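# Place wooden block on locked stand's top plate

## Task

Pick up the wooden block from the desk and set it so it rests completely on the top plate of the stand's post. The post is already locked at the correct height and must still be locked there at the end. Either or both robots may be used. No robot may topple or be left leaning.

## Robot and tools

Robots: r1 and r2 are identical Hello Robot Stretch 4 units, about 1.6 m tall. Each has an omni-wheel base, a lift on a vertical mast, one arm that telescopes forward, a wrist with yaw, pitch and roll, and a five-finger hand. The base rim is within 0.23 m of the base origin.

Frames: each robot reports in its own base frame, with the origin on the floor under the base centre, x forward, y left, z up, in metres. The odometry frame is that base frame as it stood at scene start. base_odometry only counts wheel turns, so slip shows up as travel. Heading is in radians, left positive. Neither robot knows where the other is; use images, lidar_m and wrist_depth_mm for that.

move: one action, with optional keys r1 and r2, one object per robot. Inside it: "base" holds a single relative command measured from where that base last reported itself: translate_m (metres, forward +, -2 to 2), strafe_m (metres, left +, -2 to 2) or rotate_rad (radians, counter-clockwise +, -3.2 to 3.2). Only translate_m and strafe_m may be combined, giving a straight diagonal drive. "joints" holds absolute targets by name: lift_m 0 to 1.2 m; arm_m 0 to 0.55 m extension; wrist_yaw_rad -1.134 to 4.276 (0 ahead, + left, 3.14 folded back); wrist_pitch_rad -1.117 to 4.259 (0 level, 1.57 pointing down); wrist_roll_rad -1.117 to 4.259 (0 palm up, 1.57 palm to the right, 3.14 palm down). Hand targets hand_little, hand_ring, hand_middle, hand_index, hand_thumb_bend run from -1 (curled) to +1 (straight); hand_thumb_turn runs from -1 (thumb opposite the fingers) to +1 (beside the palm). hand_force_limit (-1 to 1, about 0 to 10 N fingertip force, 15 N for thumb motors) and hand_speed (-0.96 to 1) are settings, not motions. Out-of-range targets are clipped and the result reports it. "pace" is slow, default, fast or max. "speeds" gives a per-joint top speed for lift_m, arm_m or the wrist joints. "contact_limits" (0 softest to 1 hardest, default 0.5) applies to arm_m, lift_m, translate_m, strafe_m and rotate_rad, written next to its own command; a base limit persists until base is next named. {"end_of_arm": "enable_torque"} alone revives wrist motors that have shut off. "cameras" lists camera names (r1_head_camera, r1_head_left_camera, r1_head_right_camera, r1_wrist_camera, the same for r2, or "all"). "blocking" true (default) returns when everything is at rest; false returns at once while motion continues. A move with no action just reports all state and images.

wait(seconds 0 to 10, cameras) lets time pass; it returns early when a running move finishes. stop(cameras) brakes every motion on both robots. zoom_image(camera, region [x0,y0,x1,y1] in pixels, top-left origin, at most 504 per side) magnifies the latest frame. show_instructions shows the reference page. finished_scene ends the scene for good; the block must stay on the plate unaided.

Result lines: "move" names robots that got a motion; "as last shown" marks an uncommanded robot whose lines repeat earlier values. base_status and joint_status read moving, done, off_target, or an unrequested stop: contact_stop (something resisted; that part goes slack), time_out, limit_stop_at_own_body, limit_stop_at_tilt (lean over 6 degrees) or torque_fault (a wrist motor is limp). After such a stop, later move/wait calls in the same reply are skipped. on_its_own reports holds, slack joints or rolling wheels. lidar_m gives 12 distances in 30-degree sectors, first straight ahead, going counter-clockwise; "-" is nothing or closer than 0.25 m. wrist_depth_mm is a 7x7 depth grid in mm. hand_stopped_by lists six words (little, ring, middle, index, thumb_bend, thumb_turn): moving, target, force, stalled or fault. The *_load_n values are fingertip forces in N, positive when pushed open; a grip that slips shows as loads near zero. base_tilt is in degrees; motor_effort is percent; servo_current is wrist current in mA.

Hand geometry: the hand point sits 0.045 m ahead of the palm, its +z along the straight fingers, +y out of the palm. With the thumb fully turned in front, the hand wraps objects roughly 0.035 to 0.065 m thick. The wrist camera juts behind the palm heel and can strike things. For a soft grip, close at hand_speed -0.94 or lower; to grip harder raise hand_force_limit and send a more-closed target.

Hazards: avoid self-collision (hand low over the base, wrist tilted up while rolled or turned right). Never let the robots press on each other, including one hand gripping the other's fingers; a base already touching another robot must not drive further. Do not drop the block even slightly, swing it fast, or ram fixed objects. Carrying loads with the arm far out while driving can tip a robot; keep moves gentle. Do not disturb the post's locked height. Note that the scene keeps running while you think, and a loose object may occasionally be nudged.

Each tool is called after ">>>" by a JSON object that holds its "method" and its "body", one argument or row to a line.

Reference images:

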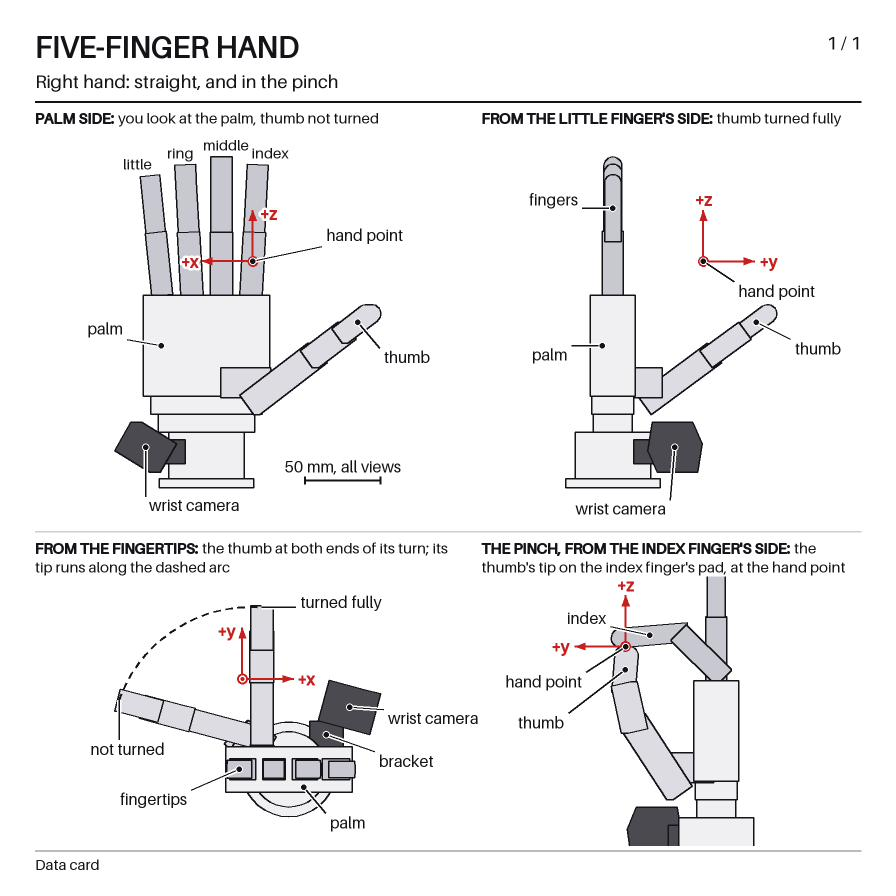

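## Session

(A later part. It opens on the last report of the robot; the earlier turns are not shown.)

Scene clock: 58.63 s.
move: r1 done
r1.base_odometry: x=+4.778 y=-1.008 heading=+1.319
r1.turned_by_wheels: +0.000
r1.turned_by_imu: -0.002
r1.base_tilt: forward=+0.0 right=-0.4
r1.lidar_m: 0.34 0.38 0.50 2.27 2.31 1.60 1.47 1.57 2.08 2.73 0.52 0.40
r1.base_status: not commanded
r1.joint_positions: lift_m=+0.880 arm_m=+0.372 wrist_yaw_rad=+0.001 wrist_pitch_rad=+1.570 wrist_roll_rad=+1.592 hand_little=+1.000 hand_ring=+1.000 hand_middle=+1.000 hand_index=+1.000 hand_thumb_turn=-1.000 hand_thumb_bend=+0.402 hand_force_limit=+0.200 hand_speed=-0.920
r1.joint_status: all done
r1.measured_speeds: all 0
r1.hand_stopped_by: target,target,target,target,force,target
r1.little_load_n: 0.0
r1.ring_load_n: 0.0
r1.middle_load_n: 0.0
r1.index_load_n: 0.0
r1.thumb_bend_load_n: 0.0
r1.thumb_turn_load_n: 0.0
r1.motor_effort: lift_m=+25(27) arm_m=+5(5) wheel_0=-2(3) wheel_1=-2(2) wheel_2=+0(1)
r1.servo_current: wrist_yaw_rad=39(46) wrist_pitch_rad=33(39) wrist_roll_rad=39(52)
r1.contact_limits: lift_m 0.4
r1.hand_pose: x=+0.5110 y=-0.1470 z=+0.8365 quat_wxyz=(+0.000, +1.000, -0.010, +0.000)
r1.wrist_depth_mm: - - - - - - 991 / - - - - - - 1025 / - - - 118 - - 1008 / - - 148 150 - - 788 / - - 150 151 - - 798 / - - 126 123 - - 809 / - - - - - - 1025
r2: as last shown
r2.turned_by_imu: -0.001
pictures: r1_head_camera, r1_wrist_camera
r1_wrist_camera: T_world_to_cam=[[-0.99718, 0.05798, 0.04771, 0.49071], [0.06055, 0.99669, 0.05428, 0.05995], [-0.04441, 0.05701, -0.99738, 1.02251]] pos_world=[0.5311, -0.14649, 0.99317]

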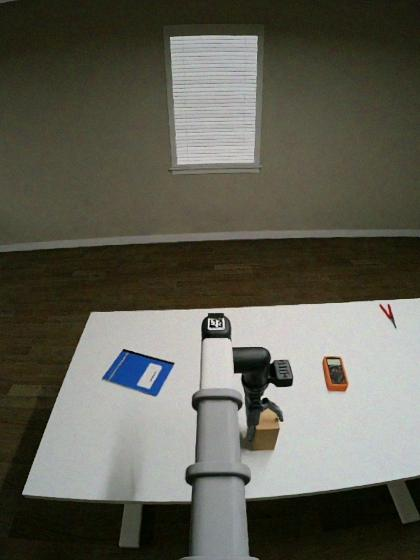

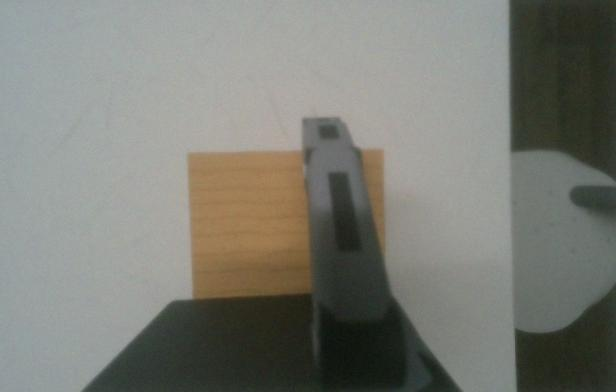

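>>> {"method": "move", "body": {
  "r1": {"joints": {"hand_thumb_bend": 1.0, "hand_speed": -0.5}}
}}

>>> {"method": "move", "body": {
  "r1": {"joints": {"lift_m": 1.0}, "pace": "default"},
  "cameras": ["r1_wrist_camera"]
}}

>>> {"method": "move", "body": {
  "r1": {"base": {"translate_m": -0.12}, "joints": {"wrist_pitch_rad": 0.0, "wrist_roll_rad": 1.571, "arm_m": 0.06, "wrist_yaw_rad": -0.05}}
}}

>>> {"method": "move", "body": {
  "r1": {"joints": {"lift_m": 0.65}},
  "cameras": ["r1_wrist_camera", "r1_head_camera", "r1_head_right_camera"]
}}

>>> {"method": "zoom_image", "body": {
  "camera": "r1_head_camera",
  "region": [180, 300, 380, 500]
}}

Scene clock: 65.30 s.
move: r1 done
r1.base_odometry: x=+4.778 y=-1.008 heading=+1.319
r1.turned_by_wheels: +0.000
r1.turned_by_imu: -0.002
r1.base_tilt: forward=-0.2 right=-0.2
r1.lidar_m: 0.34 0.38 0.48 2.28 2.28 1.62 1.50 1.55 2.05 2.75 0.54 0.38
r1.base_status: not commanded
r1.joint_positions: lift_m=+0.880 arm_m=+0.372 wrist_yaw_rad=+0.001 wrist_pitch_rad=+1.570 wrist_roll_rad=+1.592 hand_little=+1.000 hand_ring=+1.000 hand_middle=+1.000 hand_index=+1.000 hand_thumb_turn=-1.000 hand_thumb_bend=+1.000 hand_force_limit=+0.200 hand_speed=-0.500
r1.joint_status: all done
r1.measured_speeds: all 0
r1.hand_stopped_by: target,target,target,target,target,target
r1.little_load_n: 0.0
r1.ring_load_n: 0.0
r1.middle_load_n: 0.0
r1.index_load_n: 0.0
r1.thumb_bend_load_n: 0.0
r1.thumb_turn_load_n: 0.0
r1.motor_effort: lift_m=+25(25) arm_m=+4(5) wheel_0=-2(3) wheel_1=-2(2) wheel_2=-1(1)
r1.servo_current: wrist_yaw_rad=46(46) wrist_pitch_rad=39(39) wrist_roll_rad=33(46)
r1.contact_limits: lift_m 0.4
r1.hand_pose: x=+0.5110 y=-0.1470 z=+0.8365 quat_wxyz=(+0.000, +1.000, -0.010, +0.000)
r1.wrist_depth_mm: - - - - - - 991 / - - - - - - 1008 / - - - - - - 991 / - - 149 149 - - 798 / - - 150 151 - - 809 / - - 126 123 - - 798 / - - - - - - 1042
r2: as last shown
r2.turned_by_imu: -0.002
pictures: none

Scene clock: 66.83 s.
move: r1 done
r1.base_odometry: x=+4.778 y=-1.008 heading=+1.319
r1.turned_by_wheels: +0.000
r1.turned_by_imu: -0.001
r1.base_tilt: forward=+0.0 right=-0.3
r1.lidar_m: 0.35 0.38 0.49 2.25 2.27 1.60 1.51 1.54 2.07 2.74 0.56 0.38
r1.base_status: not commanded
r1.joint_positions: lift_m=+1.000 arm_m=+0.372 wrist_yaw_rad=+0.001 wrist_pitch_rad=+1.570 wrist_roll_rad=+1.592 hand_little=+1.000 hand_ring=+1.000 hand_middle=+1.000 hand_index=+1.000 hand_thumb_turn=-1.000 hand_thumb_bend=+1.000 hand_force_limit=+0.200 hand_speed=-0.500
r1.joint_status: all done
r1.measured_speeds: all 0
r1.hand_stopped_by: target,target,target,target,target,target
r1.little_load_n: 0.0
r1.ring_load_n: 0.0
r1.middle_load_n: 0.0
r1.index_load_n: 0.0
r1.thumb_bend_load_n: 0.0
r1.thumb_turn_load_n: 0.0
r1.motor_effort: lift_m=+25(28) arm_m=+5(5) wheel_0=-2(3) wheel_1=-2(2) wheel_2=-1(1)
r1.servo_current: wrist_yaw_rad=33(46) wrist_pitch_rad=26(39) wrist_roll_rad=33(46)
r1.hand_pose: x=+0.5110 y=-0.1470 z=+0.9565 quat_wxyz=(+0.000, +1.000, -0.010, +0.000)
r1.wrist_depth_mm: - - - - - 1098 1098 / - - - - - 1098 1118 / - - - - - 1118 1138 / - - 270 270 - 904 917 / - - - 271 - 917 946 / - - 124 123 - 931 1160 / - - - - - - 1160
r2: as last shown
r2.turned_by_imu: -0.001
r1_wrist_camera: T_world_to_cam=[[-0.99718, 0.05798, 0.04771, 0.48498], [0.06055, 0.99669, 0.05428, 0.05343], [-0.04441, 0.05701, -0.99738, 1.1422]] pos_world=[0.5311, -0.14649, 1.11317]

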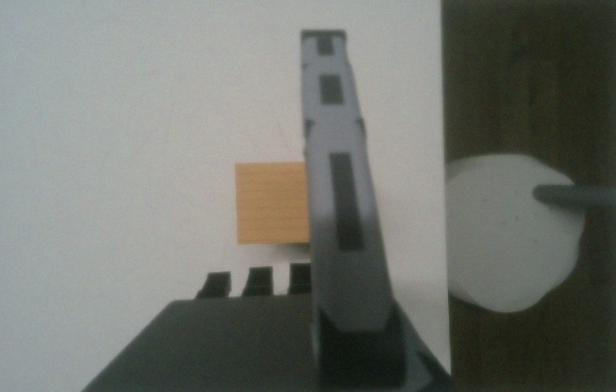

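Scene clock: 68.90 s.
move: r1 done
r1.base_odometry: x=+4.748 y=-1.124 heading=+1.319
r1.turned_by_wheels: +0.000
r1.turned_by_imu: +0.000
r1.base_tilt: forward=-0.2 right=-0.3
r1.lidar_m: 0.46 0.50 0.67 2.36 2.13 1.49 1.40 1.44 1.93 2.76 0.73 0.52
r1.base_status: done
r1.joint_positions: lift_m=+1.000 arm_m=+0.060 wrist_yaw_rad=-0.049 wrist_pitch_rad=+0.009 wrist_roll_rad=+1.574 hand_little=+1.000 hand_ring=+1.000 hand_middle=+1.000 hand_index=+1.000 hand_thumb_turn=-1.000 hand_thumb_bend=+1.000 hand_force_limit=+0.200 hand_speed=-0.500
r1.joint_status: all done
r1.measured_speeds: all 0
r1.hand_stopped_by: target,target,target,target,target,target
r1.little_load_n: 0.0
r1.ring_load_n: 0.0
r1.middle_load_n: 0.0
r1.index_load_n: 0.0
r1.thumb_bend_load_n: 0.0
r1.thumb_turn_load_n: 0.5
r1.motor_effort: lift_m=+25(25) arm_m=-5(10) wheel_0=-1(6) wheel_1=+0(7) wheel_2=+0(11)
r1.servo_current: wrist_yaw_rad=33(72) wrist_pitch_rad=46(189) wrist_roll_rad=39(65)
r1.hand_pose: x=+0.4447 y=-0.1582 z=+1.1450 quat_wxyz=(+0.016, +0.710, -0.019, +0.704)
r1.wrist_depth_mm: - - - - - - 549 / - - - - - - - / - - - - - - - / - - - - - - 404 / - - - - - - - / - - 135 123 - - - / - - - - - - 634
r2: as last shown
pictures: none

Scene clock: 71.33 s.
move: r1 done
r1.base_odometry: x=+4.748 y=-1.124 heading=+1.319
r1.turned_by_wheels: +0.000
r1.turned_by_imu: -0.001
r1.base_tilt: forward=-0.1 right=-0.4
r1.lidar_m: 0.47 0.49 0.67 2.33 2.11 1.49 1.39 1.45 1.90 2.74 0.72 0.50
r1.base_status: not commanded
r1.joint_positions: lift_m=+0.650 arm_m=+0.060 wrist_yaw_rad=-0.049 wrist_pitch_rad=+0.009 wrist_roll_rad=+1.574 hand_little=+1.000 hand_ring=+1.000 hand_middle=+1.000 hand_index=+1.000 hand_thumb_turn=-1.000 hand_thumb_bend=+1.000 hand_force_limit=+0.200 hand_speed=-0.500
r1.joint_status: all done
r1.measured_speeds: all 0
r1.hand_stopped_by: target,target,target,target,target,target
r1.little_load_n: 0.0
r1.ring_load_n: 0.0
r1.middle_load_n: 0.0
r1.index_load_n: 0.0
r1.thumb_bend_load_n: 0.0
r1.thumb_turn_load_n: 0.5
r1.motor_effort: lift_m=+19(24) arm_m=-5(5) wheel_0=+0(1) wheel_1=+0(1) wheel_2=+0(1)
r1.servo_current: wrist_yaw_rad=46(46) wrist_pitch_rad=46(52) wrist_roll_rad=46(52)
r1.hand_pose: x=+0.4447 y=-0.1582 z=+0.7956 quat_wxyz=(+0.016, +0.710, -0.019, +0.704)
r1.wrist_depth_mm: - - - - - 220 1025 / - - - - - 218 1025 / - - - - - 217 1060 / - - - 336 - 216 1042 / - - - 332 - 214 1042 / - - 135 123 - - 1078 / - - - - - - 1098
r2: as last shown
pictures: r1_head_camera, r1_head_right_camera, r1_wrist_camera
r1_wrist_camera: T_world_to_cam=[[-0.05482, 0.04415, -0.99752, 0.83749], [-0.00476, 0.999, 0.04448, 0.11458], [0.99848, 0.00719, -0.05456, -0.24227]] pos_world=[0.28837, -0.1497, 0.8171]

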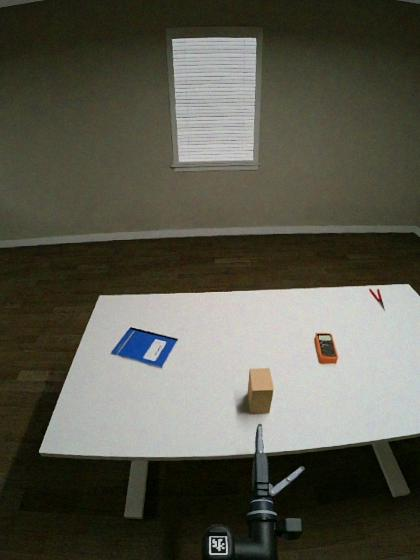

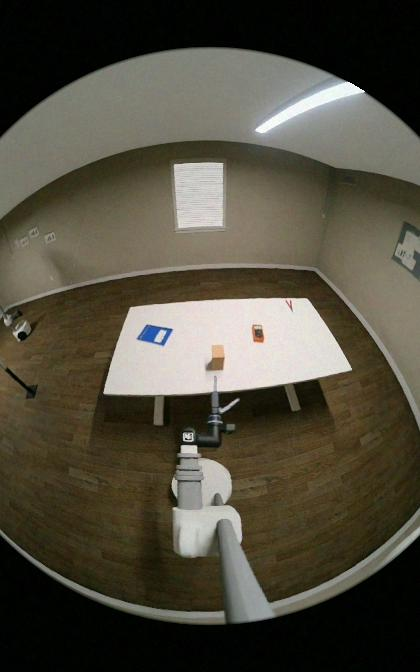

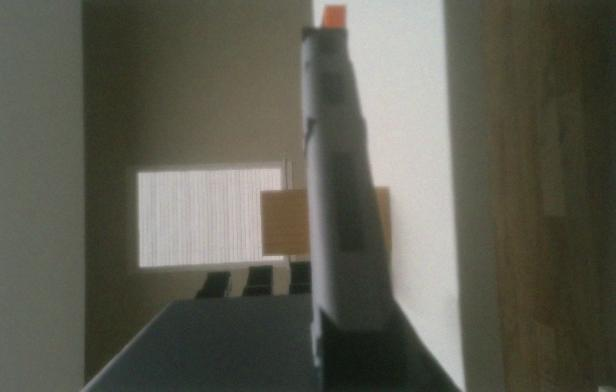

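Scaled by 2.520 from the camera's image (finer frame: 1200x1600).

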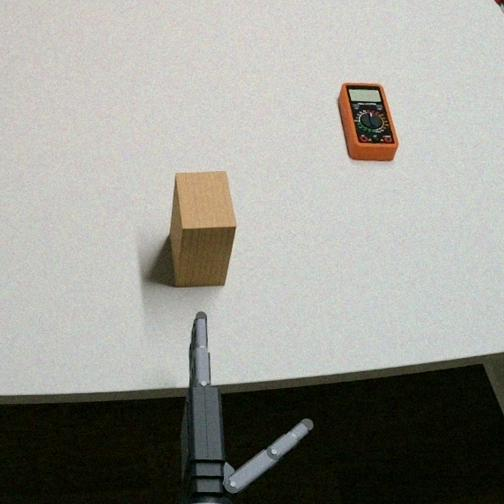

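>>> {"method": "move", "body": {
  "r1": {"base": {"strafe_m": -0.172}, "joints": {"wrist_yaw_rad": 0.76, "arm_m": 0.08, "hand_index": 0.435, "hand_middle": 0.435, "hand_ring": 0.435, "hand_little": 0.435, "lift_m": 0.635}},
  "cameras": ["r1_wrist_camera", "r1_head_camera", "r1_head_right_camera"]
}}

>>> {"method": "zoom_image", "body": {
  "camera": "r1_head_camera",
  "region": [160, 320, 360, 520]
}}

Scene clock: 95.17 s.
move: r1 done
r1.base_odometry: x=+4.915 y=-1.167 heading=+1.319
r1.turned_by_wheels: +0.000
r1.turned_by_imu: -0.002
r1.base_tilt: forward=+0.0 right=-0.4
r1.lidar_m: 0.47 0.51 0.68 2.49 2.10 1.48 1.38 1.41 1.91 2.59 0.71 0.52
r1.base_status: done
r1.joint_positions: lift_m=+0.635 arm_m=+0.080 wrist_yaw_rad=+0.758 wrist_pitch_rad=+0.008 wrist_roll_rad=+1.574 hand_little=+0.436 hand_ring=+0.436 hand_middle=+0.436 hand_index=+0.436 hand_thumb_turn=-1.000 hand_thumb_bend=+1.000 hand_force_limit=+0.200 hand_speed=-0.500
r1.joint_status: all done
r1.measured_speeds: all 0
r1.hand_stopped_by: target,target,target,target,target,target
r1.little_load_n: 0.0
r1.ring_load_n: 0.0
r1.middle_load_n: 0.0
r1.index_load_n: 0.0
r1.thumb_bend_load_n: 0.0
r1.thumb_turn_load_n: 0.5
r1.motor_effort: lift_m=+19(20) arm_m=+5(9) wheel_0=-1(10) wheel_1=+1(12) wheel_2=+2(5)
r1.servo_current: wrist_yaw_rad=33(137) wrist_pitch_rad=39(52) wrist_roll_rad=39(52)
r1.hand_pose: x=+0.5128 y=+0.0451 z=+0.7806 quat_wxyz=(-0.262, +0.660, +0.262, +0.654)
r1.wrist_depth_mm: - - 224 216 216 155 - / - - - 239 213 147 - / - - - - - 148 131 / - - - - - 158 - / - - 186 181 - 175 1042 / - - 136 123 - - 1060 / - - - - - - 1060
r2: as last shown
r2.turned_by_imu: -0.002
pictures: r1_head_camera, r1_head_right_camera, r1_wrist_camera
r1_wrist_camera: T_world_to_cam=[[-0.06966, -0.00896, -0.99753, 0.82734], [-0.72525, 0.68704, 0.04448, 0.29605], [0.68495, 0.72656, -0.05436, -0.18439]] pos_world=[0.39864, -0.06201, 0.8021]

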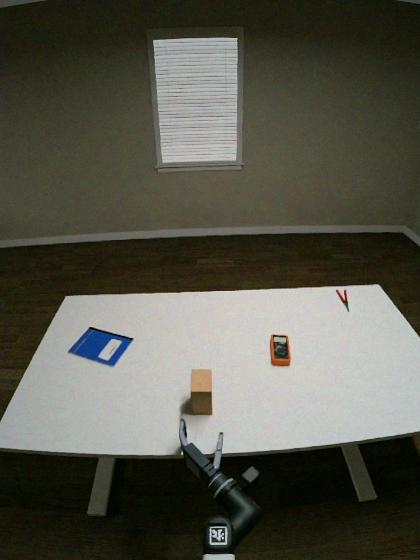

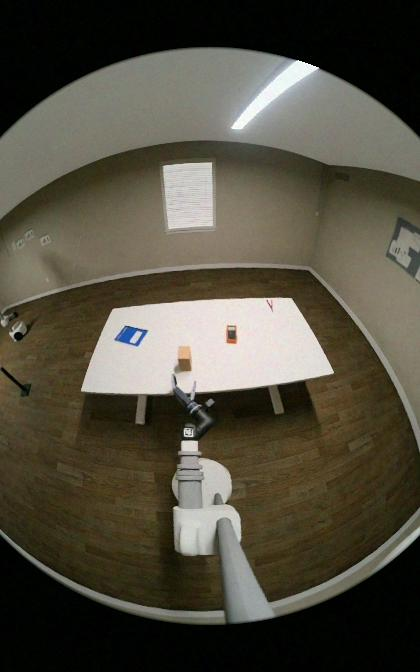

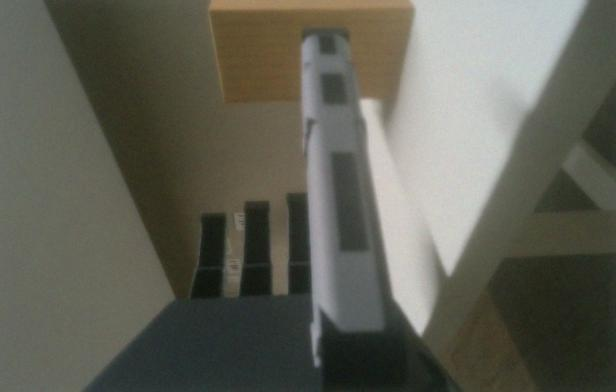

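Scaled by 2.520 from the camera's image (finer frame: 1200x1600).

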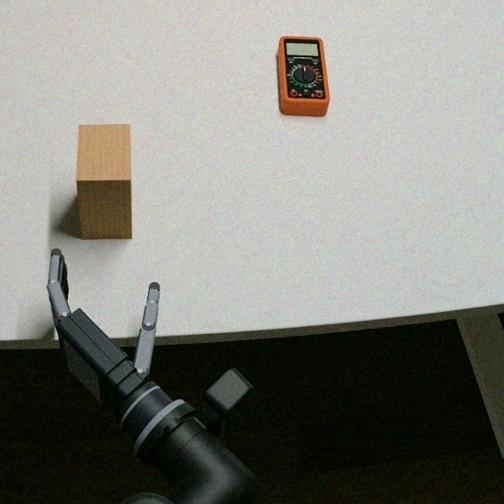

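>>> {"method": "zoom_image", "body": {
  "camera": "r1_head_camera",
  "region": [165, 360, 235, 460]
}}

>>> {"method": "zoom_image", "body": {
  "camera": "r1_wrist_camera",
  "region": [180, 0, 450, 240]
}}

Scaled by 5.040 from the camera's image (finer frame: 1200x1600).

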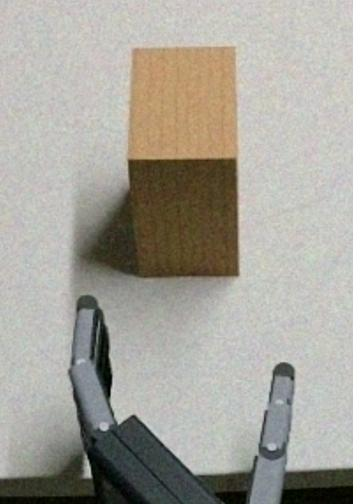

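Scaled by 1.867.

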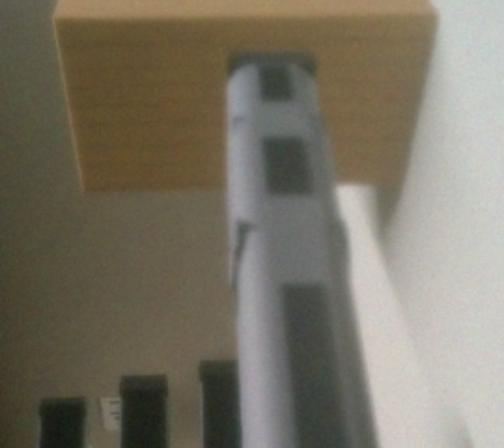

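>>> {"method": "move", "body": {
  "r1": {"base": {"strafe_m": -0.004}, "joints": {"lift_m": 0.63}}
}}

>>> {"method": "move", "body": {
  "r1": {"joints": {"arm_m": 0.2}, "speeds": {"arm_m": 0.08}, "contact_limits": {"arm_m": 0.1}},
  "cameras": ["r1_wrist_camera", "r1_head_camera"]
}}

>>> {"method": "zoom_image", "body": {
  "camera": "r1_head_camera",
  "region": [165, 350, 235, 450]
}}

Scene clock: 100.10 s.
move: r1 done
r1.base_odometry: x=+4.919 y=-1.168 heading=+1.319
r1.turned_by_wheels: +0.000
r1.turned_by_imu: -0.001
r1.base_tilt: forward=+0.0 right=-0.3
r1.lidar_m: 0.47 0.51 0.69 2.51 2.10 1.47 1.38 1.42 1.89 2.58 0.72 0.52
r1.base_status: done
r1.joint_positions: lift_m=+0.630 arm_m=+0.080 wrist_yaw_rad=+0.758 wrist_pitch_rad=+0.008 wrist_roll_rad=+1.574 hand_little=+0.436 hand_ring=+0.436 hand_middle=+0.436 hand_index=+0.436 hand_thumb_turn=-1.000 hand_thumb_bend=+1.000 hand_force_limit=+0.200 hand_speed=-0.500
r1.joint_status: all done
r1.measured_speeds: all 0
r1.hand_stopped_by: target,target,target,target,target,target
r1.little_load_n: 0.0
r1.ring_load_n: 0.0
r1.middle_load_n: 0.5
r1.index_load_n: 0.0
r1.thumb_bend_load_n: 0.0
r1.thumb_turn_load_n: 0.0
r1.motor_effort: lift_m=+19(19) arm_m=+5(5) wheel_0=-1(7) wheel_1=-1(7) wheel_2=+1(4)
r1.servo_current: wrist_yaw_rad=39(46) wrist_pitch_rad=46(59) wrist_roll_rad=46(52)
r1.hand_pose: x=+0.5128 y=+0.0451 z=+0.7756 quat_wxyz=(-0.262, +0.660, +0.262, +0.654)
r1.wrist_depth_mm: - - 220 215 215 136 - / - - - 238 200 138 - / - - - - 201 139 131 / - - - - - 154 - / - - 186 180 - 176 1025 / - - 136 123 - 1255 1042 / - - - - - - 1060
r2.base_odometry: x=+0.000 y=+0.000 heading=+0.000
r2.turned_by_wheels: +0.000
r2.turned_by_imu: -0.001
r2.base_tilt: forward=-0.9 right=-0.8
r2.lidar_m: 1.74 1.40 1.38 1.53 2.36 2.55 2.82 3.38 3.32 1.55 3.03 3.55
r2.base_status: not commanded
r2.joint_positions: lift_m=+0.212 arm_m=+0.000 wrist_yaw_rad=+3.193 wrist_pitch_rad=+0.004 wrist_roll_rad=+0.000 hand_little=+1.000 hand_ring=+1.000 hand_middle=+1.000 hand_index=+1.000 hand_thumb_turn=+1.000 hand_thumb_bend=+1.000 hand_force_limit=+0.000 hand_speed=-0.800
r2.joint_status: not commanded
r2.measured_speeds: all 0
r2.hand_stopped_by: target,target,target,target,target,target
r2.little_load_n: 0.0
r2.ring_load_n: 0.0
r2.middle_load_n: 0.0
r2.index_load_n: 0.0
r2.thumb_bend_load_n: 0.0
r2.thumb_turn_load_n: 0.0
r2.motor_effort: lift_m=+19(19) arm_m=-5(5) wheel_0=-1(1) wheel_1=-3(3) wheel_2=+3(3)
r2.servo_current: wrist_yaw_rad=39(59) wrist_pitch_rad=33(39) wrist_roll_rad=26(39)
r2.hand_pose: x=-0.0564 y=+0.1068 z=+0.4494 quat_wxyz=(-0.511, -0.514, +0.488, +0.486)
r2.wrist_depth_mm: - 134 - - - - - / - 124 136 - - - - / - 126 167 - - - - / 112 135 216 - - - - / 212 - - - - - - / 222 1464 164 132 1661 - - / 219 1042 - - - - -
pictures: none

Scene clock: 102.07 s.
move: r1 done
r1.base_odometry: x=+4.919 y=-1.168 heading=+1.319
r1.turned_by_wheels: +0.000
r1.turned_by_imu: -0.001
r1.base_tilt: forward=-0.1 right=-0.5
r1.lidar_m: 0.47 0.49 0.68 2.54 2.09 1.49 1.39 1.45 1.91 2.57 0.74 0.51
r1.base_status: not commanded
r1.joint_positions: lift_m=+0.630 arm_m=+0.200 wrist_yaw_rad=+0.758 wrist_pitch_rad=+0.008 wrist_roll_rad=+1.574 hand_little=+0.436 hand_ring=+0.436 hand_middle=+0.436 hand_index=+0.436 hand_thumb_turn=-1.000 hand_thumb_bend=+1.000 hand_force_limit=+0.200 hand_speed=-0.500
r1.joint_status: all done
r1.measured_speeds: all 0
r1.hand_stopped_by: target,target,target,target,target,target
r1.little_load_n: 0.0
r1.ring_load_n: 0.0
r1.middle_load_n: 0.0
r1.index_load_n: 0.0
r1.thumb_bend_load_n: 0.0
r1.thumb_turn_load_n: 0.0
r1.motor_effort: lift_m=+19(19) arm_m=+5(9) wheel_0=-1(1) wheel_1=-1(2) wheel_2=+1(1)
r1.servo_current: wrist_yaw_rad=39(46) wrist_pitch_rad=46(52) wrist_roll_rad=33(46)
r1.contact_limits: arm_m 0.1
r1.hand_pose: x=+0.6328 y=+0.0451 z=+0.7756 quat_wxyz=(-0.262, +0.660, +0.262, +0.654)
r1.wrist_depth_mm: - - - - 179 135 - / - - 148 148 150 136 109 / - - 131 132 133 133 - / - - 147 150 - 147 - / - - 178 173 - 141 - / - - 136 123 - 142 - / - - - - - - 114
r2: as last shown
pictures: r1_head_camera, r1_wrist_camera
r1_wrist_camera: T_world_to_cam=[[-0.06966, -0.00896, -0.99753, 0.83071], [-0.72525, 0.68704, 0.04448, 0.3833], [0.68495, 0.72656, -0.05436, -0.26686]] pos_world=[0.51864, -0.06201, 0.7971]

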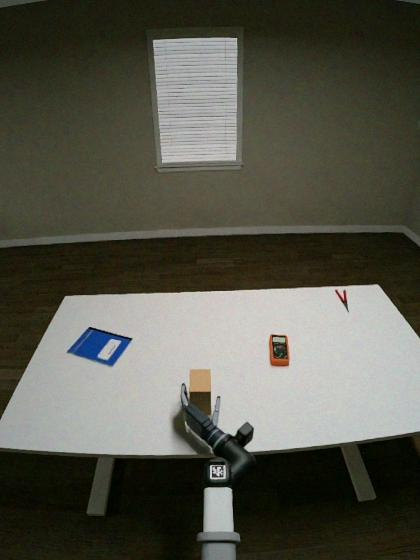

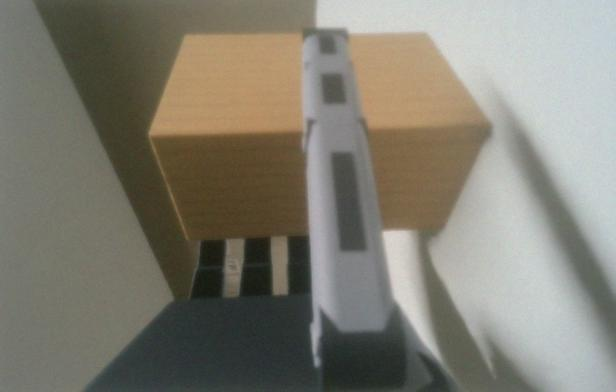

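Scaled by 5.040 from the camera's image (finer frame: 1200x1600).

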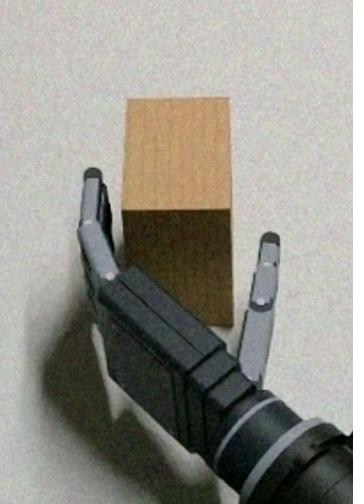

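>>> {"method": "move", "body": {
  "r1": {"base": {"strafe_m": -0.006}, "pace": "slow", "contact_limits": {"strafe_m": 0.1}}
}}

>>> {"method": "move", "body": {
  "r1": {"joints": {"hand_thumb_bend": -0.4, "hand_force_limit": 0.3, "hand_speed": -0.9}},
  "cameras": ["r1_wrist_camera", "r1_head_camera"]
}}

>>> {"method": "zoom_image", "body": {
  "camera": "r1_head_camera",
  "region": [165, 350, 235, 450]
}}

Scene clock: 103.37 s.
move: r1 done
r1.base_odometry: x=+4.924 y=-1.169 heading=+1.319
r1.turned_by_wheels: +0.000
r1.turned_by_imu: +0.000
r1.base_tilt: forward=+0.0 right=-0.1
r1.lidar_m: 0.48 0.48 0.66 2.50 2.07 1.49 1.38 1.41 1.90 2.57 0.75 0.51
r1.base_status: done
r1.joint_positions: lift_m=+0.630 arm_m=+0.200 wrist_yaw_rad=+0.758 wrist_pitch_rad=+0.008 wrist_roll_rad=+1.574 hand_little=+0.436 hand_ring=+0.436 hand_middle=+0.436 hand_index=+0.436 hand_thumb_turn=-1.000 hand_thumb_bend=+1.000 hand_force_limit=+0.200 hand_speed=-0.500
r1.joint_status: not commanded
r1.measured_speeds: all 0
r1.hand_stopped_by: target,target,target,target,target,target
r1.little_load_n: 0.0
r1.ring_load_n: 0.0
r1.middle_load_n: 0.0
r1.index_load_n: 0.0
r1.thumb_bend_load_n: 0.0
r1.thumb_turn_load_n: 0.5
r1.motor_effort: lift_m=+19(19) arm_m=+5(5) wheel_0=+4(5) wheel_1=-1(10) wheel_2=+0(2)
r1.servo_current: wrist_yaw_rad=39(46) wrist_pitch_rad=46(52) wrist_roll_rad=33(59)
r1.contact_limits: arm_m 0.1; strafe_m 0.1
r1.hand_pose: x=+0.6328 y=+0.0451 z=+0.7756 quat_wxyz=(-0.262, +0.660, +0.262, +0.654)
r1.wrist_depth_mm: - - - - 186 135 - / - - 154 154 156 136 109 / - - 133 134 138 135 - / - - 148 152 - 148 - / - - 174 173 - 141 - / - - 136 123 - 142 - / - - - - - - 114
r2: as last shown
r2.turned_by_imu: +0.000
r2.index_load_n: 0.5
pictures: none

Scene clock: 109.20 s.
move: r1 off_target
r1.base_odometry: x=+4.924 y=-1.169 heading=+1.319
r1.turned_by_wheels: +0.000
r1.turned_by_imu: -0.003
r1.base_tilt: forward=+0.0 right=-0.3
r1.lidar_m: 0.48 0.50 0.67 2.52 2.08 1.47 1.38 1.42 1.90 2.58 0.74 0.51
r1.base_status: not commanded
r1.joint_positions: lift_m=+0.630 arm_m=+0.200 wrist_yaw_rad=+0.758 wrist_pitch_rad=+0.008 wrist_roll_rad=+1.574 hand_little=+0.436 hand_ring=+0.436 hand_middle=+0.436 hand_index=+0.436 hand_thumb_turn=-1.000 hand_thumb_bend=+0.425 hand_force_limit=+0.300 hand_speed=-0.900
r1.joint_status: hand_thumb_bend off_target (ended at +0.425, target -0.400); the others done
r1.measured_speeds: all 0
r1.hand_stopped_by: target,target,target,target,force,target
r1.little_load_n: 0.0
r1.ring_load_n: 1.5
r1.middle_load_n: 3.0
r1.index_load_n: 4.5
r1.thumb_bend_load_n: 9.0
r1.thumb_turn_load_n: 0.5
r1.motor_effort: lift_m=+19(19) arm_m=+5(5) wheel_0=+4(4) wheel_1=-1(1) wheel_2=+1(1)
r1.servo_current: wrist_yaw_rad=33(46) wrist_pitch_rad=46(52) wrist_roll_rad=39(52)
r1.contact_limits: arm_m 0.1; strafe_m 0.1
r1.hand_pose: x=+0.6328 y=+0.0451 z=+0.7756 quat_wxyz=(-0.262, +0.660, +0.262, +0.654)
r1.wrist_depth_mm: - - - - 194 135 - / - - 170 171 173 129 109 / - - 141 136 143 138 - / - - 146 149 154 146 - / - - 171 170 - 150 - / - - 136 123 - 142 - / - - - - - - 114
r2: as last shown
r2.turned_by_imu: -0.002
r2.index_load_n: 0.0
pictures: r1_head_camera, r1_wrist_camera
r1_wrist_camera: T_world_to_cam=[[-0.06966, -0.00896, -0.99753, 0.83071], [-0.72525, 0.68704, 0.04448, 0.3833], [0.68495, 0.72656, -0.05436, -0.26686]] pos_world=[0.51864, -0.06201, 0.7971]

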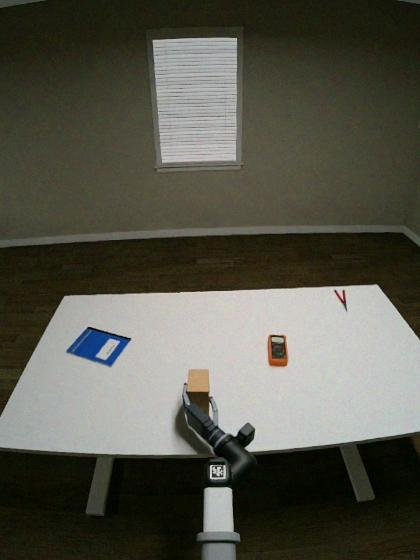

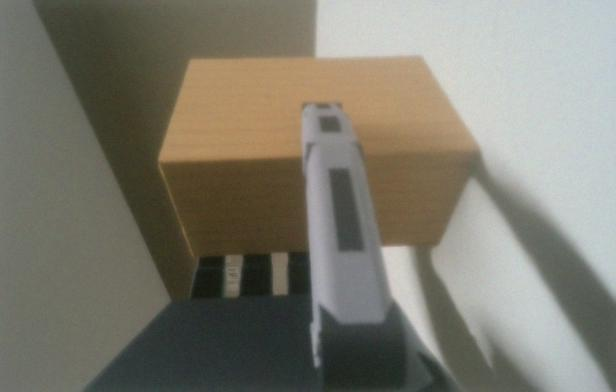

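Scaled by 5.040 from the camera's image (finer frame: 1200x1600).

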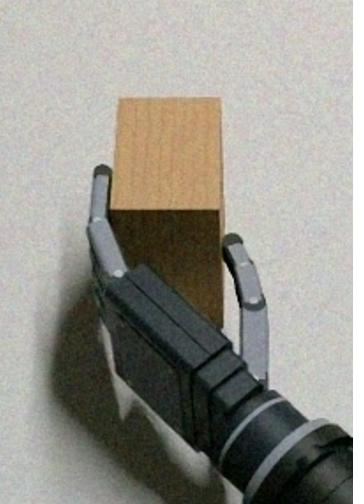

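>>> {"method": "move", "body": {
  "r1": {"joints": {"lift_m": 0.66}, "speeds": {"lift_m": 0.05}, "contact_limits": {"lift_m": 0.5}},
  "cameras": ["r1_wrist_camera", "r1_head_camera"]
}}

>>> {"method": "zoom_image", "body": {
  "camera": "r1_head_camera",
  "region": [165, 350, 235, 450]
}}

Scene clock: 110.70 s.
move: r1 done
r1.base_odometry: x=+4.924 y=-1.169 heading=+1.319
r1.turned_by_wheels: +0.000
r1.turned_by_imu: -0.001
r1.base_tilt: forward=+0.0 right=-0.4
r1.lidar_m: 0.47 0.49 0.68 2.52 2.08 1.47 1.38 1.43 1.91 2.57 0.72 0.51
r1.base_status: not commanded
r1.joint_positions: lift_m=+0.660 arm_m=+0.200 wrist_yaw_rad=+0.758 wrist_pitch_rad=+0.008 wrist_roll_rad=+1.574 hand_little=+0.436 hand_ring=+0.436 hand_middle=+0.436 hand_index=+0.436 hand_thumb_turn=-1.000 hand_thumb_bend=+0.425 hand_force_limit=+0.300 hand_speed=-0.900
r1.joint_status: all done
r1.measured_speeds: all 0
r1.hand_stopped_by: target,target,target,target,force,target
r1.little_load_n: 0.0
r1.ring_load_n: 1.0
r1.middle_load_n: 2.5
r1.index_load_n: 4.5
r1.thumb_bend_load_n: 9.5
r1.thumb_turn_load_n: 1.5
r1.motor_effort: lift_m=+26(28) arm_m=+5(5) wheel_0=+4(4) wheel_1=-1(1) wheel_2=+0(1)
r1.servo_current: wrist_yaw_rad=39(46) wrist_pitch_rad=46(52) wrist_roll_rad=20(59)
r1.contact_limits: arm_m 0.1; lift_m 0.5; strafe_m 0.1
r1.hand_pose: x=+0.6328 y=+0.0451 z=+0.8050 quat_wxyz=(-0.262, +0.660, +0.262, +0.654)
r1.wrist_depth_mm: - - - - - 185 143 / - - 170 171 173 176 143 / - - 141 136 143 159 144 / - - 147 149 153 169 152 / - - 173 171 - 182 147 / - - 136 123 - 183 148 / - - - - - - 150
r2: as last shown
r2.turned_by_imu: -0.001
pictures: r1_head_camera, r1_wrist_camera
r1_wrist_camera: T_world_to_cam=[[-0.06966, -0.00896, -0.99753, 0.86003], [-0.72525, 0.68704, 0.04448, 0.38199], [0.68495, 0.72656, -0.05436, -0.26526]] pos_world=[0.51864, -0.06201, 0.8265]

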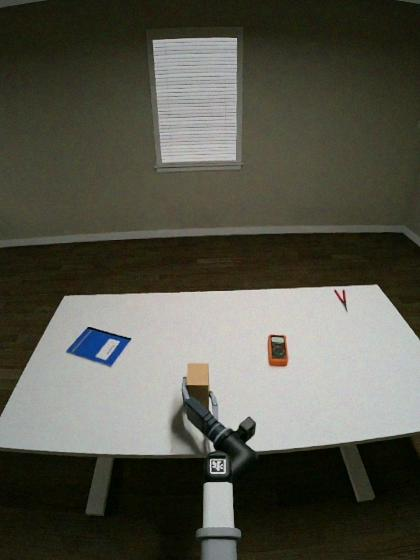

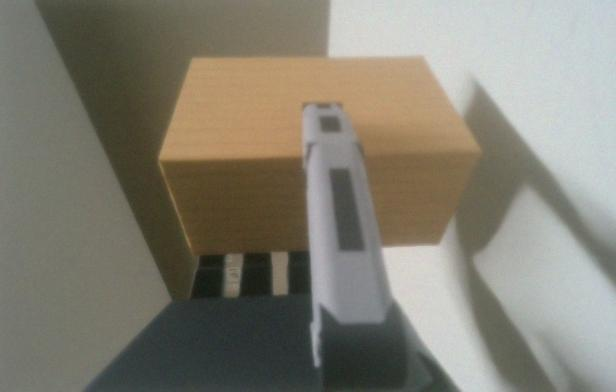

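Scaled by 5.040 from the camera's image (finer frame: 1200x1600).

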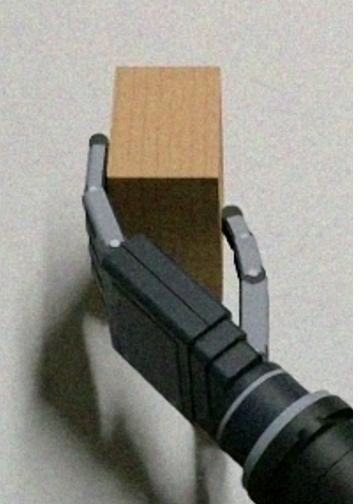

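>>> {"method": "move", "body": {
  "r1": {"joints": {"lift_m": 0.93, "arm_m": 0.02}, "speeds": {"lift_m": 0.2, "arm_m": 0.15}}
}}

>>> {"method": "move", "body": {
  "r1": {"base": {"translate_m": -0.187, "strafe_m": 1.3}},
  "cameras": ["r1_head_camera", "r1_head_left_camera"]
}}

Scene clock: 114.63 s.
move: r1 done
r1.base_odometry: x=+4.924 y=-1.169 heading=+1.319
r1.turned_by_wheels: +0.000
r1.turned_by_imu: -0.002
r1.base_tilt: forward=-0.1 right=-0.3
r1.lidar_m: 0.42 0.51 0.68 2.52 2.09 1.46 1.38 1.43 1.90 2.56 0.74 0.51
r1.base_status: not commanded
r1.joint_positions: lift_m=+0.930 arm_m=+0.020 wrist_yaw_rad=+0.758 wrist_pitch_rad=+0.008 wrist_roll_rad=+1.574 hand_little=+0.436 hand_ring=+0.436 hand_middle=+0.436 hand_index=+0.436 hand_thumb_turn=-1.000 hand_thumb_bend=+0.425 hand_force_limit=+0.300 hand_speed=-0.900
r1.joint_status: all done
r1.measured_speeds: all 0
r1.hand_stopped_by: target,target,target,target,force,target
r1.little_load_n: 0.0
r1.ring_load_n: 1.0
r1.middle_load_n: 2.5
r1.index_load_n: 4.5
r1.thumb_bend_load_n: 9.5
r1.thumb_turn_load_n: 1.5
r1.motor_effort: lift_m=+26(31) arm_m=-5(11) wheel_0=+4(4) wheel_1=-1(1) wheel_2=+0(0)
r1.servo_current: wrist_yaw_rad=39(46) wrist_pitch_rad=33(52) wrist_roll_rad=33(59)
r1.contact_limits: strafe_m 0.1
r1.hand_pose: x=+0.4530 y=+0.0451 z=+1.0750 quat_wxyz=(-0.262, +0.660, +0.262, +0.654)
r1.wrist_depth_mm: - - - - - - - / - - 170 171 172 - - / - - 140 136 143 142 - / - - 147 149 154 151 - / - - 173 171 - - - / - - 136 123 - - - / - - - - - - -
r2: as last shown
pictures: none

Scene clock: 120.40 s.
move: r1 done
r1.base_odometry: x=+3.619 y=-1.026 heading=+1.319
r1.turned_by_wheels: +0.000
r1.turned_by_imu: -0.004
r1.base_tilt: forward=+0.0 right=-0.3
r1.lidar_m: 0.48 3.57 1.31 4.86 1.92 1.33 1.24 1.30 1.74 3.87 0.93 0.89
r1.base_status: done
r1.joint_positions: lift_m=+0.930 arm_m=+0.020 wrist_yaw_rad=+0.759 wrist_pitch_rad=+0.008 wrist_roll_rad=+1.574 hand_little=+0.436 hand_ring=+0.436 hand_middle=+0.436 hand_index=+0.436 hand_thumb_turn=-1.000 hand_thumb_bend=+0.425 hand_force_limit=+0.300 hand_speed=-0.900
r1.joint_status: not commanded
r1.measured_speeds: all 0
r1.hand_stopped_by: target,target,target,target,force,target
r1.little_load_n: 0.0
r1.ring_load_n: 1.0
r1.middle_load_n: 2.5
r1.index_load_n: 4.5
r1.thumb_bend_load_n: 9.0
r1.thumb_turn_load_n: 1.5
r1.motor_effort: lift_m=+25(26) arm_m=-5(5) wheel_0=-1(9) wheel_1=+0(12) wheel_2=+1(6)
r1.servo_current: wrist_yaw_rad=39(52) wrist_pitch_rad=52(59) wrist_roll_rad=33(59)
r1.hand_pose: x=+0.4530 y=+0.0453 z=+1.0751 quat_wxyz=(-0.262, +0.660, +0.262, +0.654)
r1.wrist_depth_mm: - - - - - 1983 1397 / - - 170 171 173 1708 1430 / - - 141 136 143 143 1397 / - - 147 149 153 1661 1430 / - - 174 171 - 1756 1430 / - - 136 123 - - 1499 / - - - - - - 1430
r2: as last shown
r2.turned_by_imu: -0.002
r2.lidar_m: 1.76 1.40 1.38 1.52 2.38 2.58 2.83 3.36 3.32 1.56 2.74 3.54

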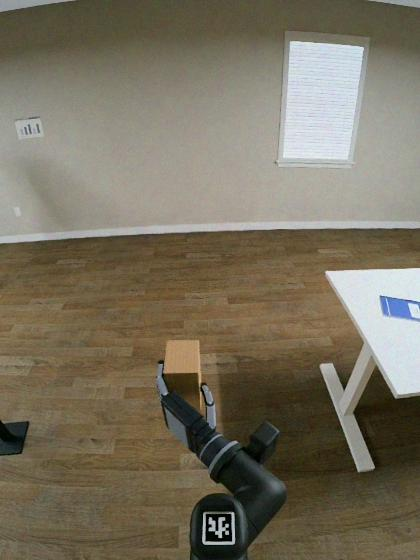

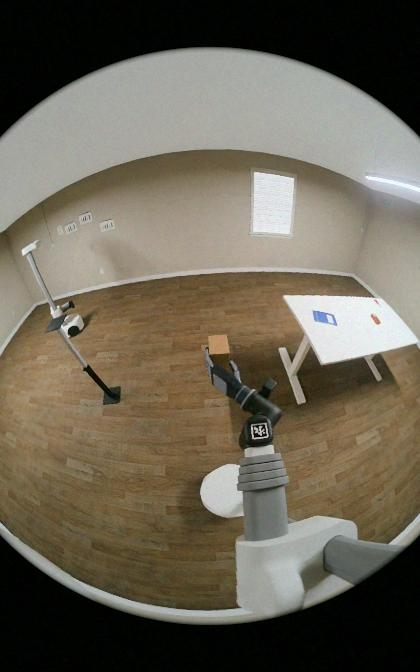

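>>> {"method": "move", "body": {
  "r1": {"base": {"strafe_m": 1.13}},
  "cameras": ["r1_head_camera", "r1_head_left_camera", "r1_head_right_camera", "r1_wrist_camera"]
}}

>>> {"method": "zoom_image", "body": {
  "camera": "r1_head_camera",
  "region": [120, 280, 300, 460]
}}

Scene clock: 126.97 s.
move: r1 done
r1.base_odometry: x=+2.525 y=-0.745 heading=+1.319
r1.turned_by_wheels: +0.000
r1.turned_by_imu: -0.002
r1.base_tilt: forward=-0.1 right=-0.2
r1.lidar_m: 0.46 2.14 3.95 3.74 1.98 1.38 1.31 1.37 1.82 2.84 1.83 3.61
r1.base_status: done
r1.joint_positions: lift_m=+0.930 arm_m=+0.020 wrist_yaw_rad=+0.760 wrist_pitch_rad=+0.008 wrist_roll_rad=+1.574 hand_little=+0.436 hand_ring=+0.436 hand_middle=+0.436 hand_index=+0.436 hand_thumb_turn=-1.000 hand_thumb_bend=+0.425 hand_force_limit=+0.300 hand_speed=-0.900
r1.joint_status: not commanded
r1.measured_speeds: all 0
r1.hand_stopped_by: target,target,target,target,force,target
r1.little_load_n: 0.0
r1.ring_load_n: 1.0
r1.middle_load_n: 2.5
r1.index_load_n: 4.5
r1.thumb_bend_load_n: 9.5
r1.thumb_turn_load_n: 1.5
r1.motor_effort: lift_m=+25(25) arm_m=-5(5) wheel_0=+2(10) wheel_1=-2(15) wheel_2=+1(3)
r1.servo_current: wrist_yaw_rad=39(46) wrist_pitch_rad=46(59) wrist_roll_rad=39(65)
r1.hand_pose: x=+0.4529 y=+0.0454 z=+1.0751 quat_wxyz=(-0.262, +0.660, +0.262, +0.653)
r1.wrist_depth_mm: - - - - - 1921 1397 / - - 169 171 172 1756 1397 / - - 141 136 143 143 1397 / - - 147 149 153 1661 1397 / - - 174 171 - 1756 1430 / - - 136 123 - 1756 1464 / - - - - - - 1430
r2: as last shown
r2.lidar_m: 1.72 1.40 1.39 1.51 2.35 2.58 2.83 3.39 3.32 1.56 3.02 3.54
r1_wrist_camera: T_world_to_cam=[[-0.06965, -0.00905, -0.99753, 1.11694], [-0.72613, 0.68612, 0.04448, 0.23975], [0.68402, 0.72743, -0.05436, -0.12727]] pos_world=[0.33894, -0.06181, 1.0966]

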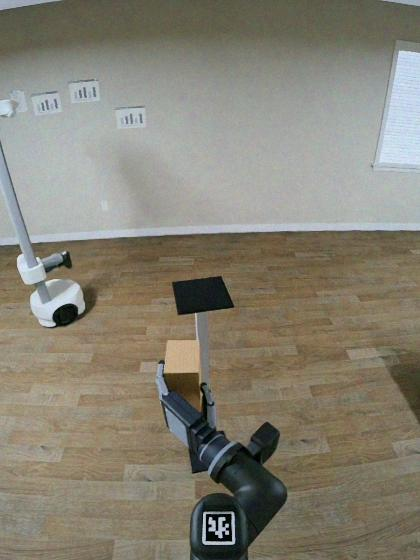

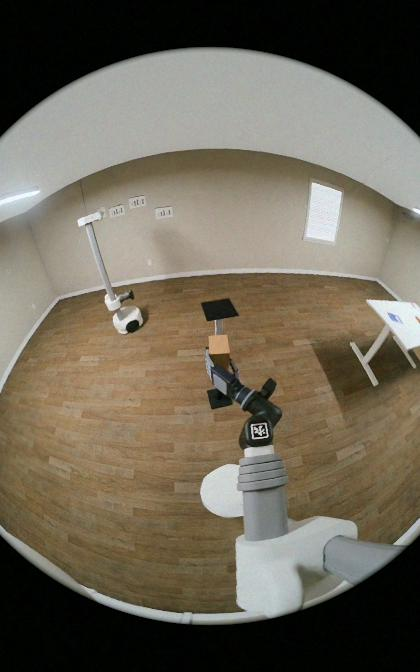

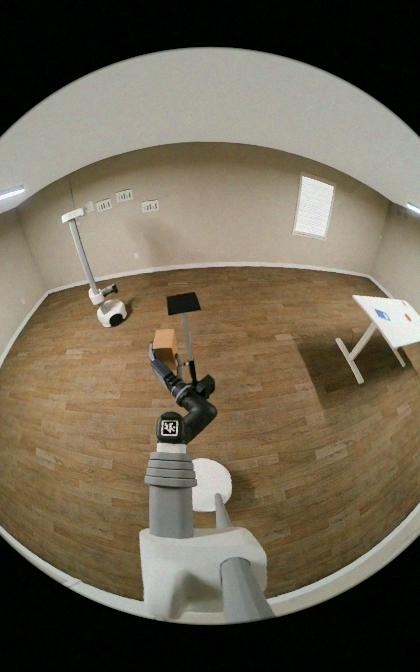

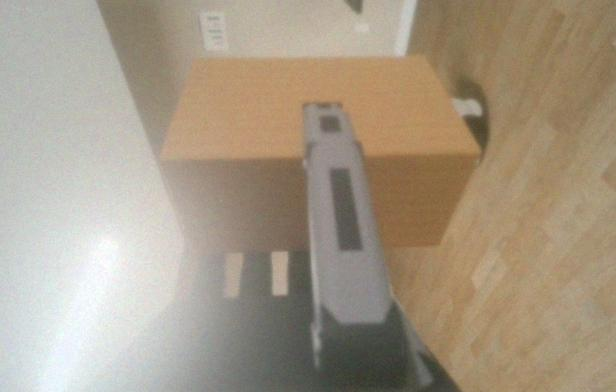

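Scaled by 2.800 from the camera's image (finer frame: 1200x1600).

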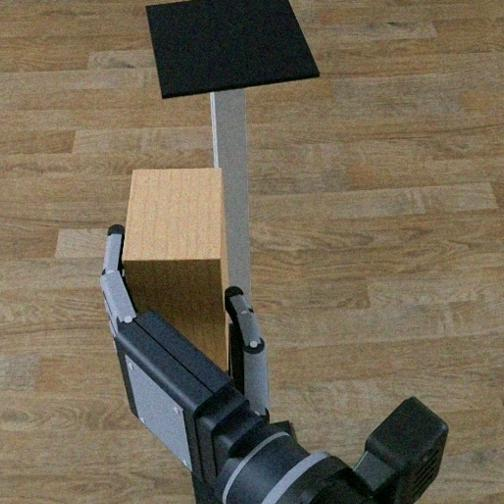

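>>> {"method": "move", "body": {
  "r1": {"base": {"strafe_m": -0.039}, "joints": {"lift_m": 0.95}}
}}

>>> {"method": "move", "body": {
  "r1": {"joints": {"arm_m": 0.3}, "speeds": {"arm_m": 0.2}, "contact_limits": {"arm_m": 0.1}},
  "cameras": ["r1_head_camera", "r1_wrist_camera"]
}}

>>> {"method": "zoom_image", "body": {
  "camera": "r1_head_camera",
  "region": [120, 260, 260, 400]
}}

Scene clock: 131.63 s.
move: r1 done
r1.base_odometry: x=+2.562 y=-0.754 heading=+1.319
r1.turned_by_wheels: +0.000
r1.turned_by_imu: -0.002
r1.base_tilt: forward=+0.0 right=-0.3
r1.lidar_m: 0.76 2.16 4.02 3.78 1.99 1.37 1.31 1.37 1.82 2.79 1.82 3.62
r1.base_status: done
r1.joint_positions: lift_m=+0.950 arm_m=+0.020 wrist_yaw_rad=+0.760 wrist_pitch_rad=+0.008 wrist_roll_rad=+1.574 hand_little=+0.436 hand_ring=+0.436 hand_middle=+0.436 hand_index=+0.436 hand_thumb_turn=-1.000 hand_thumb_bend=+0.425 hand_force_limit=+0.300 hand_speed=-0.900
r1.joint_status: all done
r1.measured_speeds: all 0
r1.hand_stopped_by: target,target,target,target,force,target
r1.little_load_n: 0.0
r1.ring_load_n: 1.0
r1.middle_load_n: 2.0
r1.index_load_n: 4.0
r1.thumb_bend_load_n: 9.0
r1.thumb_turn_load_n: 1.5
r1.motor_effort: lift_m=+26(29) arm_m=-5(5) wheel_0=-1(8) wheel_1=+2(13) wheel_2=+1(3)
r1.servo_current: wrist_yaw_rad=33(46) wrist_pitch_rad=33(52) wrist_roll_rad=52(52)
r1.hand_pose: x=+0.4530 y=+0.0454 z=+1.0950 quat_wxyz=(-0.262, +0.660, +0.262, +0.653)
r1.wrist_depth_mm: - - - - - - 1430 / - - 170 171 172 1808 1430 / - - 141 137 142 143 1397 / - - 147 150 153 1756 1430 / - - 174 172 - 1863 1464 / - - 136 123 - 1863 1430 / 1661 - - - - - 1499
r2.base_odometry: x=+0.000 y=+0.000 heading=+0.000
r2.turned_by_wheels: +0.000
r2.turned_by_imu: -0.001
r2.base_tilt: forward=-1.0 right=-0.8
r2.lidar_m: 1.75 1.40 1.38 1.52 2.36 2.56 2.83 3.40 3.32 1.58 3.04 3.53
r2.base_status: not commanded
r2.joint_positions: lift_m=+0.212 arm_m=+0.000 wrist_yaw_rad=+3.193 wrist_pitch_rad=+0.004 wrist_roll_rad=+0.000 hand_little=+1.000 hand_ring=+1.000 hand_middle=+1.000 hand_index=+1.000 hand_thumb_turn=+1.000 hand_thumb_bend=+1.000 hand_force_limit=+0.000 hand_speed=-0.800
r2.joint_status: not commanded
r2.measured_speeds: all 0
r2.hand_stopped_by: target,target,target,target,target,target
r2.little_load_n: 0.0
r2.ring_load_n: 0.0
r2.middle_load_n: 0.0
r2.index_load_n: 0.0
r2.thumb_bend_load_n: 0.0
r2.thumb_turn_load_n: 0.0
r2.motor_effort: lift_m=+19(19) arm_m=-5(5) wheel_0=-1(1) wheel_1=-3(3) wheel_2=+3(3)
r2.servo_current: wrist_yaw_rad=52(52) wrist_pitch_rad=20(39) wrist_roll_rad=26(39)
r2.hand_pose: x=-0.0564 y=+0.1068 z=+0.4494 quat_wxyz=(-0.511, -0.514, +0.488, +0.486)
r2.wrist_depth_mm: - 135 - - - - - / - 124 136 - - - - / - 125 167 - - - - / 112 135 216 - - - - / 212 - - - - - - / 222 1464 164 132 1756 - - / 219 1042 - - - - -
pictures: none

Scene clock: 133.83 s.
move: r1 done
r1.base_odometry: x=+2.562 y=-0.754 heading=+1.319
r1.turned_by_wheels: +0.000
r1.turned_by_imu: -0.001
r1.base_tilt: forward=-0.1 right=-0.3
r1.lidar_m: 0.76 2.15 4.00 3.76 1.99 1.37 1.31 1.37 1.79 2.84 1.82 3.61
r1.base_status: not commanded
r1.joint_positions: lift_m=+0.950 arm_m=+0.300 wrist_yaw_rad=+0.760 wrist_pitch_rad=+0.008 wrist_roll_rad=+1.574 hand_little=+0.436 hand_ring=+0.436 hand_middle=+0.436 hand_index=+0.436 hand_thumb_turn=-1.000 hand_thumb_bend=+0.425 hand_force_limit=+0.300 hand_speed=-0.900
r1.joint_status: all done
r1.measured_speeds: all 0
r1.hand_stopped_by: target,target,target,target,force,target
r1.little_load_n: 0.0
r1.ring_load_n: 1.0
r1.middle_load_n: 2.0
r1.index_load_n: 4.0
r1.thumb_bend_load_n: 9.5
r1.thumb_turn_load_n: 1.5
r1.motor_effort: lift_m=+26(27) arm_m=+5(11) wheel_0=-1(2) wheel_1=+2(2) wheel_2=+2(2)
r1.servo_current: wrist_yaw_rad=39(46) wrist_pitch_rad=46(52) wrist_roll_rad=46(52)
r1.contact_limits: arm_m 0.1
r1.hand_pose: x=+0.7327 y=+0.0454 z=+1.0950 quat_wxyz=(-0.262, +0.660, +0.262, +0.653)
r1.wrist_depth_mm: - - - - - - 1366 / - - 169 170 172 - 262 / - - 141 137 143 147 1430 / - - 147 149 153 1756 1430 / - - 174 172 - 1863 1430 / - - 135 123 - 1863 1430 / - - - - - - 1464
r2: as last shown
r1_wrist_camera: T_world_to_cam=[[-0.06966, -0.00904, -0.99753, 1.15628], [-0.72608, 0.68617, 0.04448, 0.44201], [0.68407, 0.72739, -0.05436, -0.31761]] pos_world=[0.61874, -0.06181, 1.1165]

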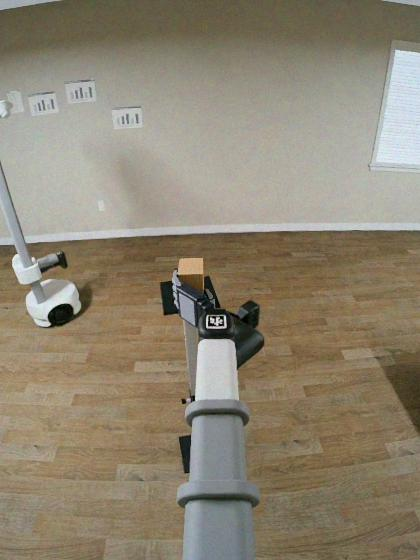

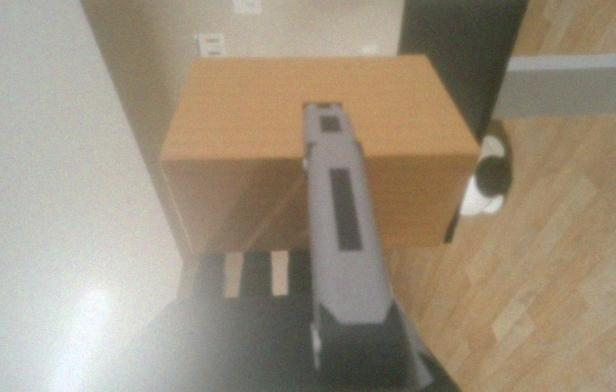

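Scaled by 3.600 from the camera's image (finer frame: 1200x1600).

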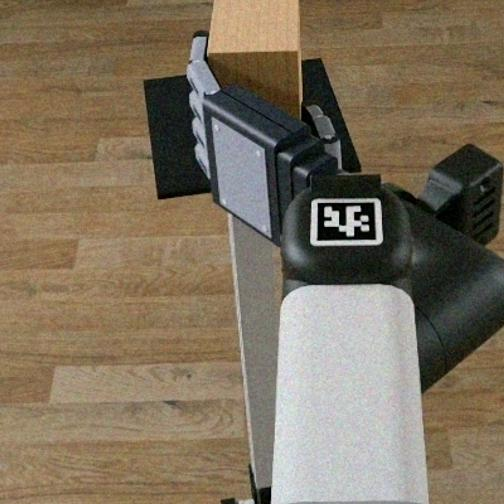

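>>> {"method": "zoom_image", "body": {
  "camera": "r1_head_camera",
  "region": [150, 240, 230, 340]
}}

>>> {"method": "zoom_image", "body": {
  "camera": "r1_wrist_camera",
  "region": [360, 0, 560, 260]
}}

Scaled by 5.040 from the camera's image (finer frame: 1200x1600).

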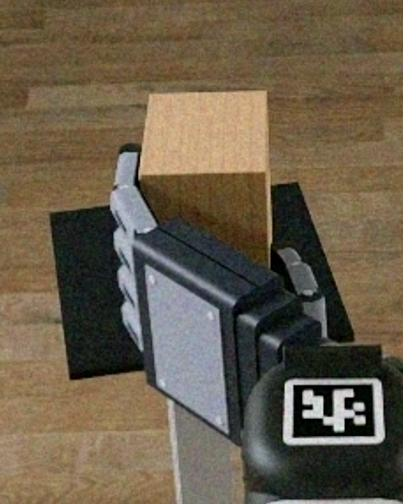

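Scaled by 1.938.

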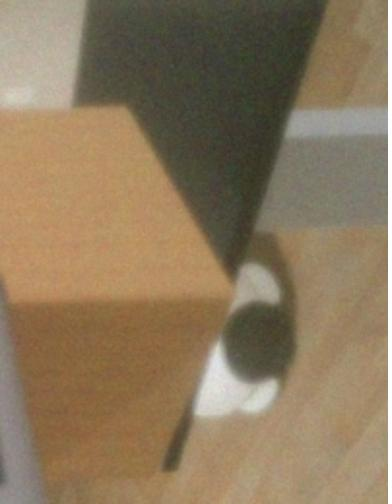

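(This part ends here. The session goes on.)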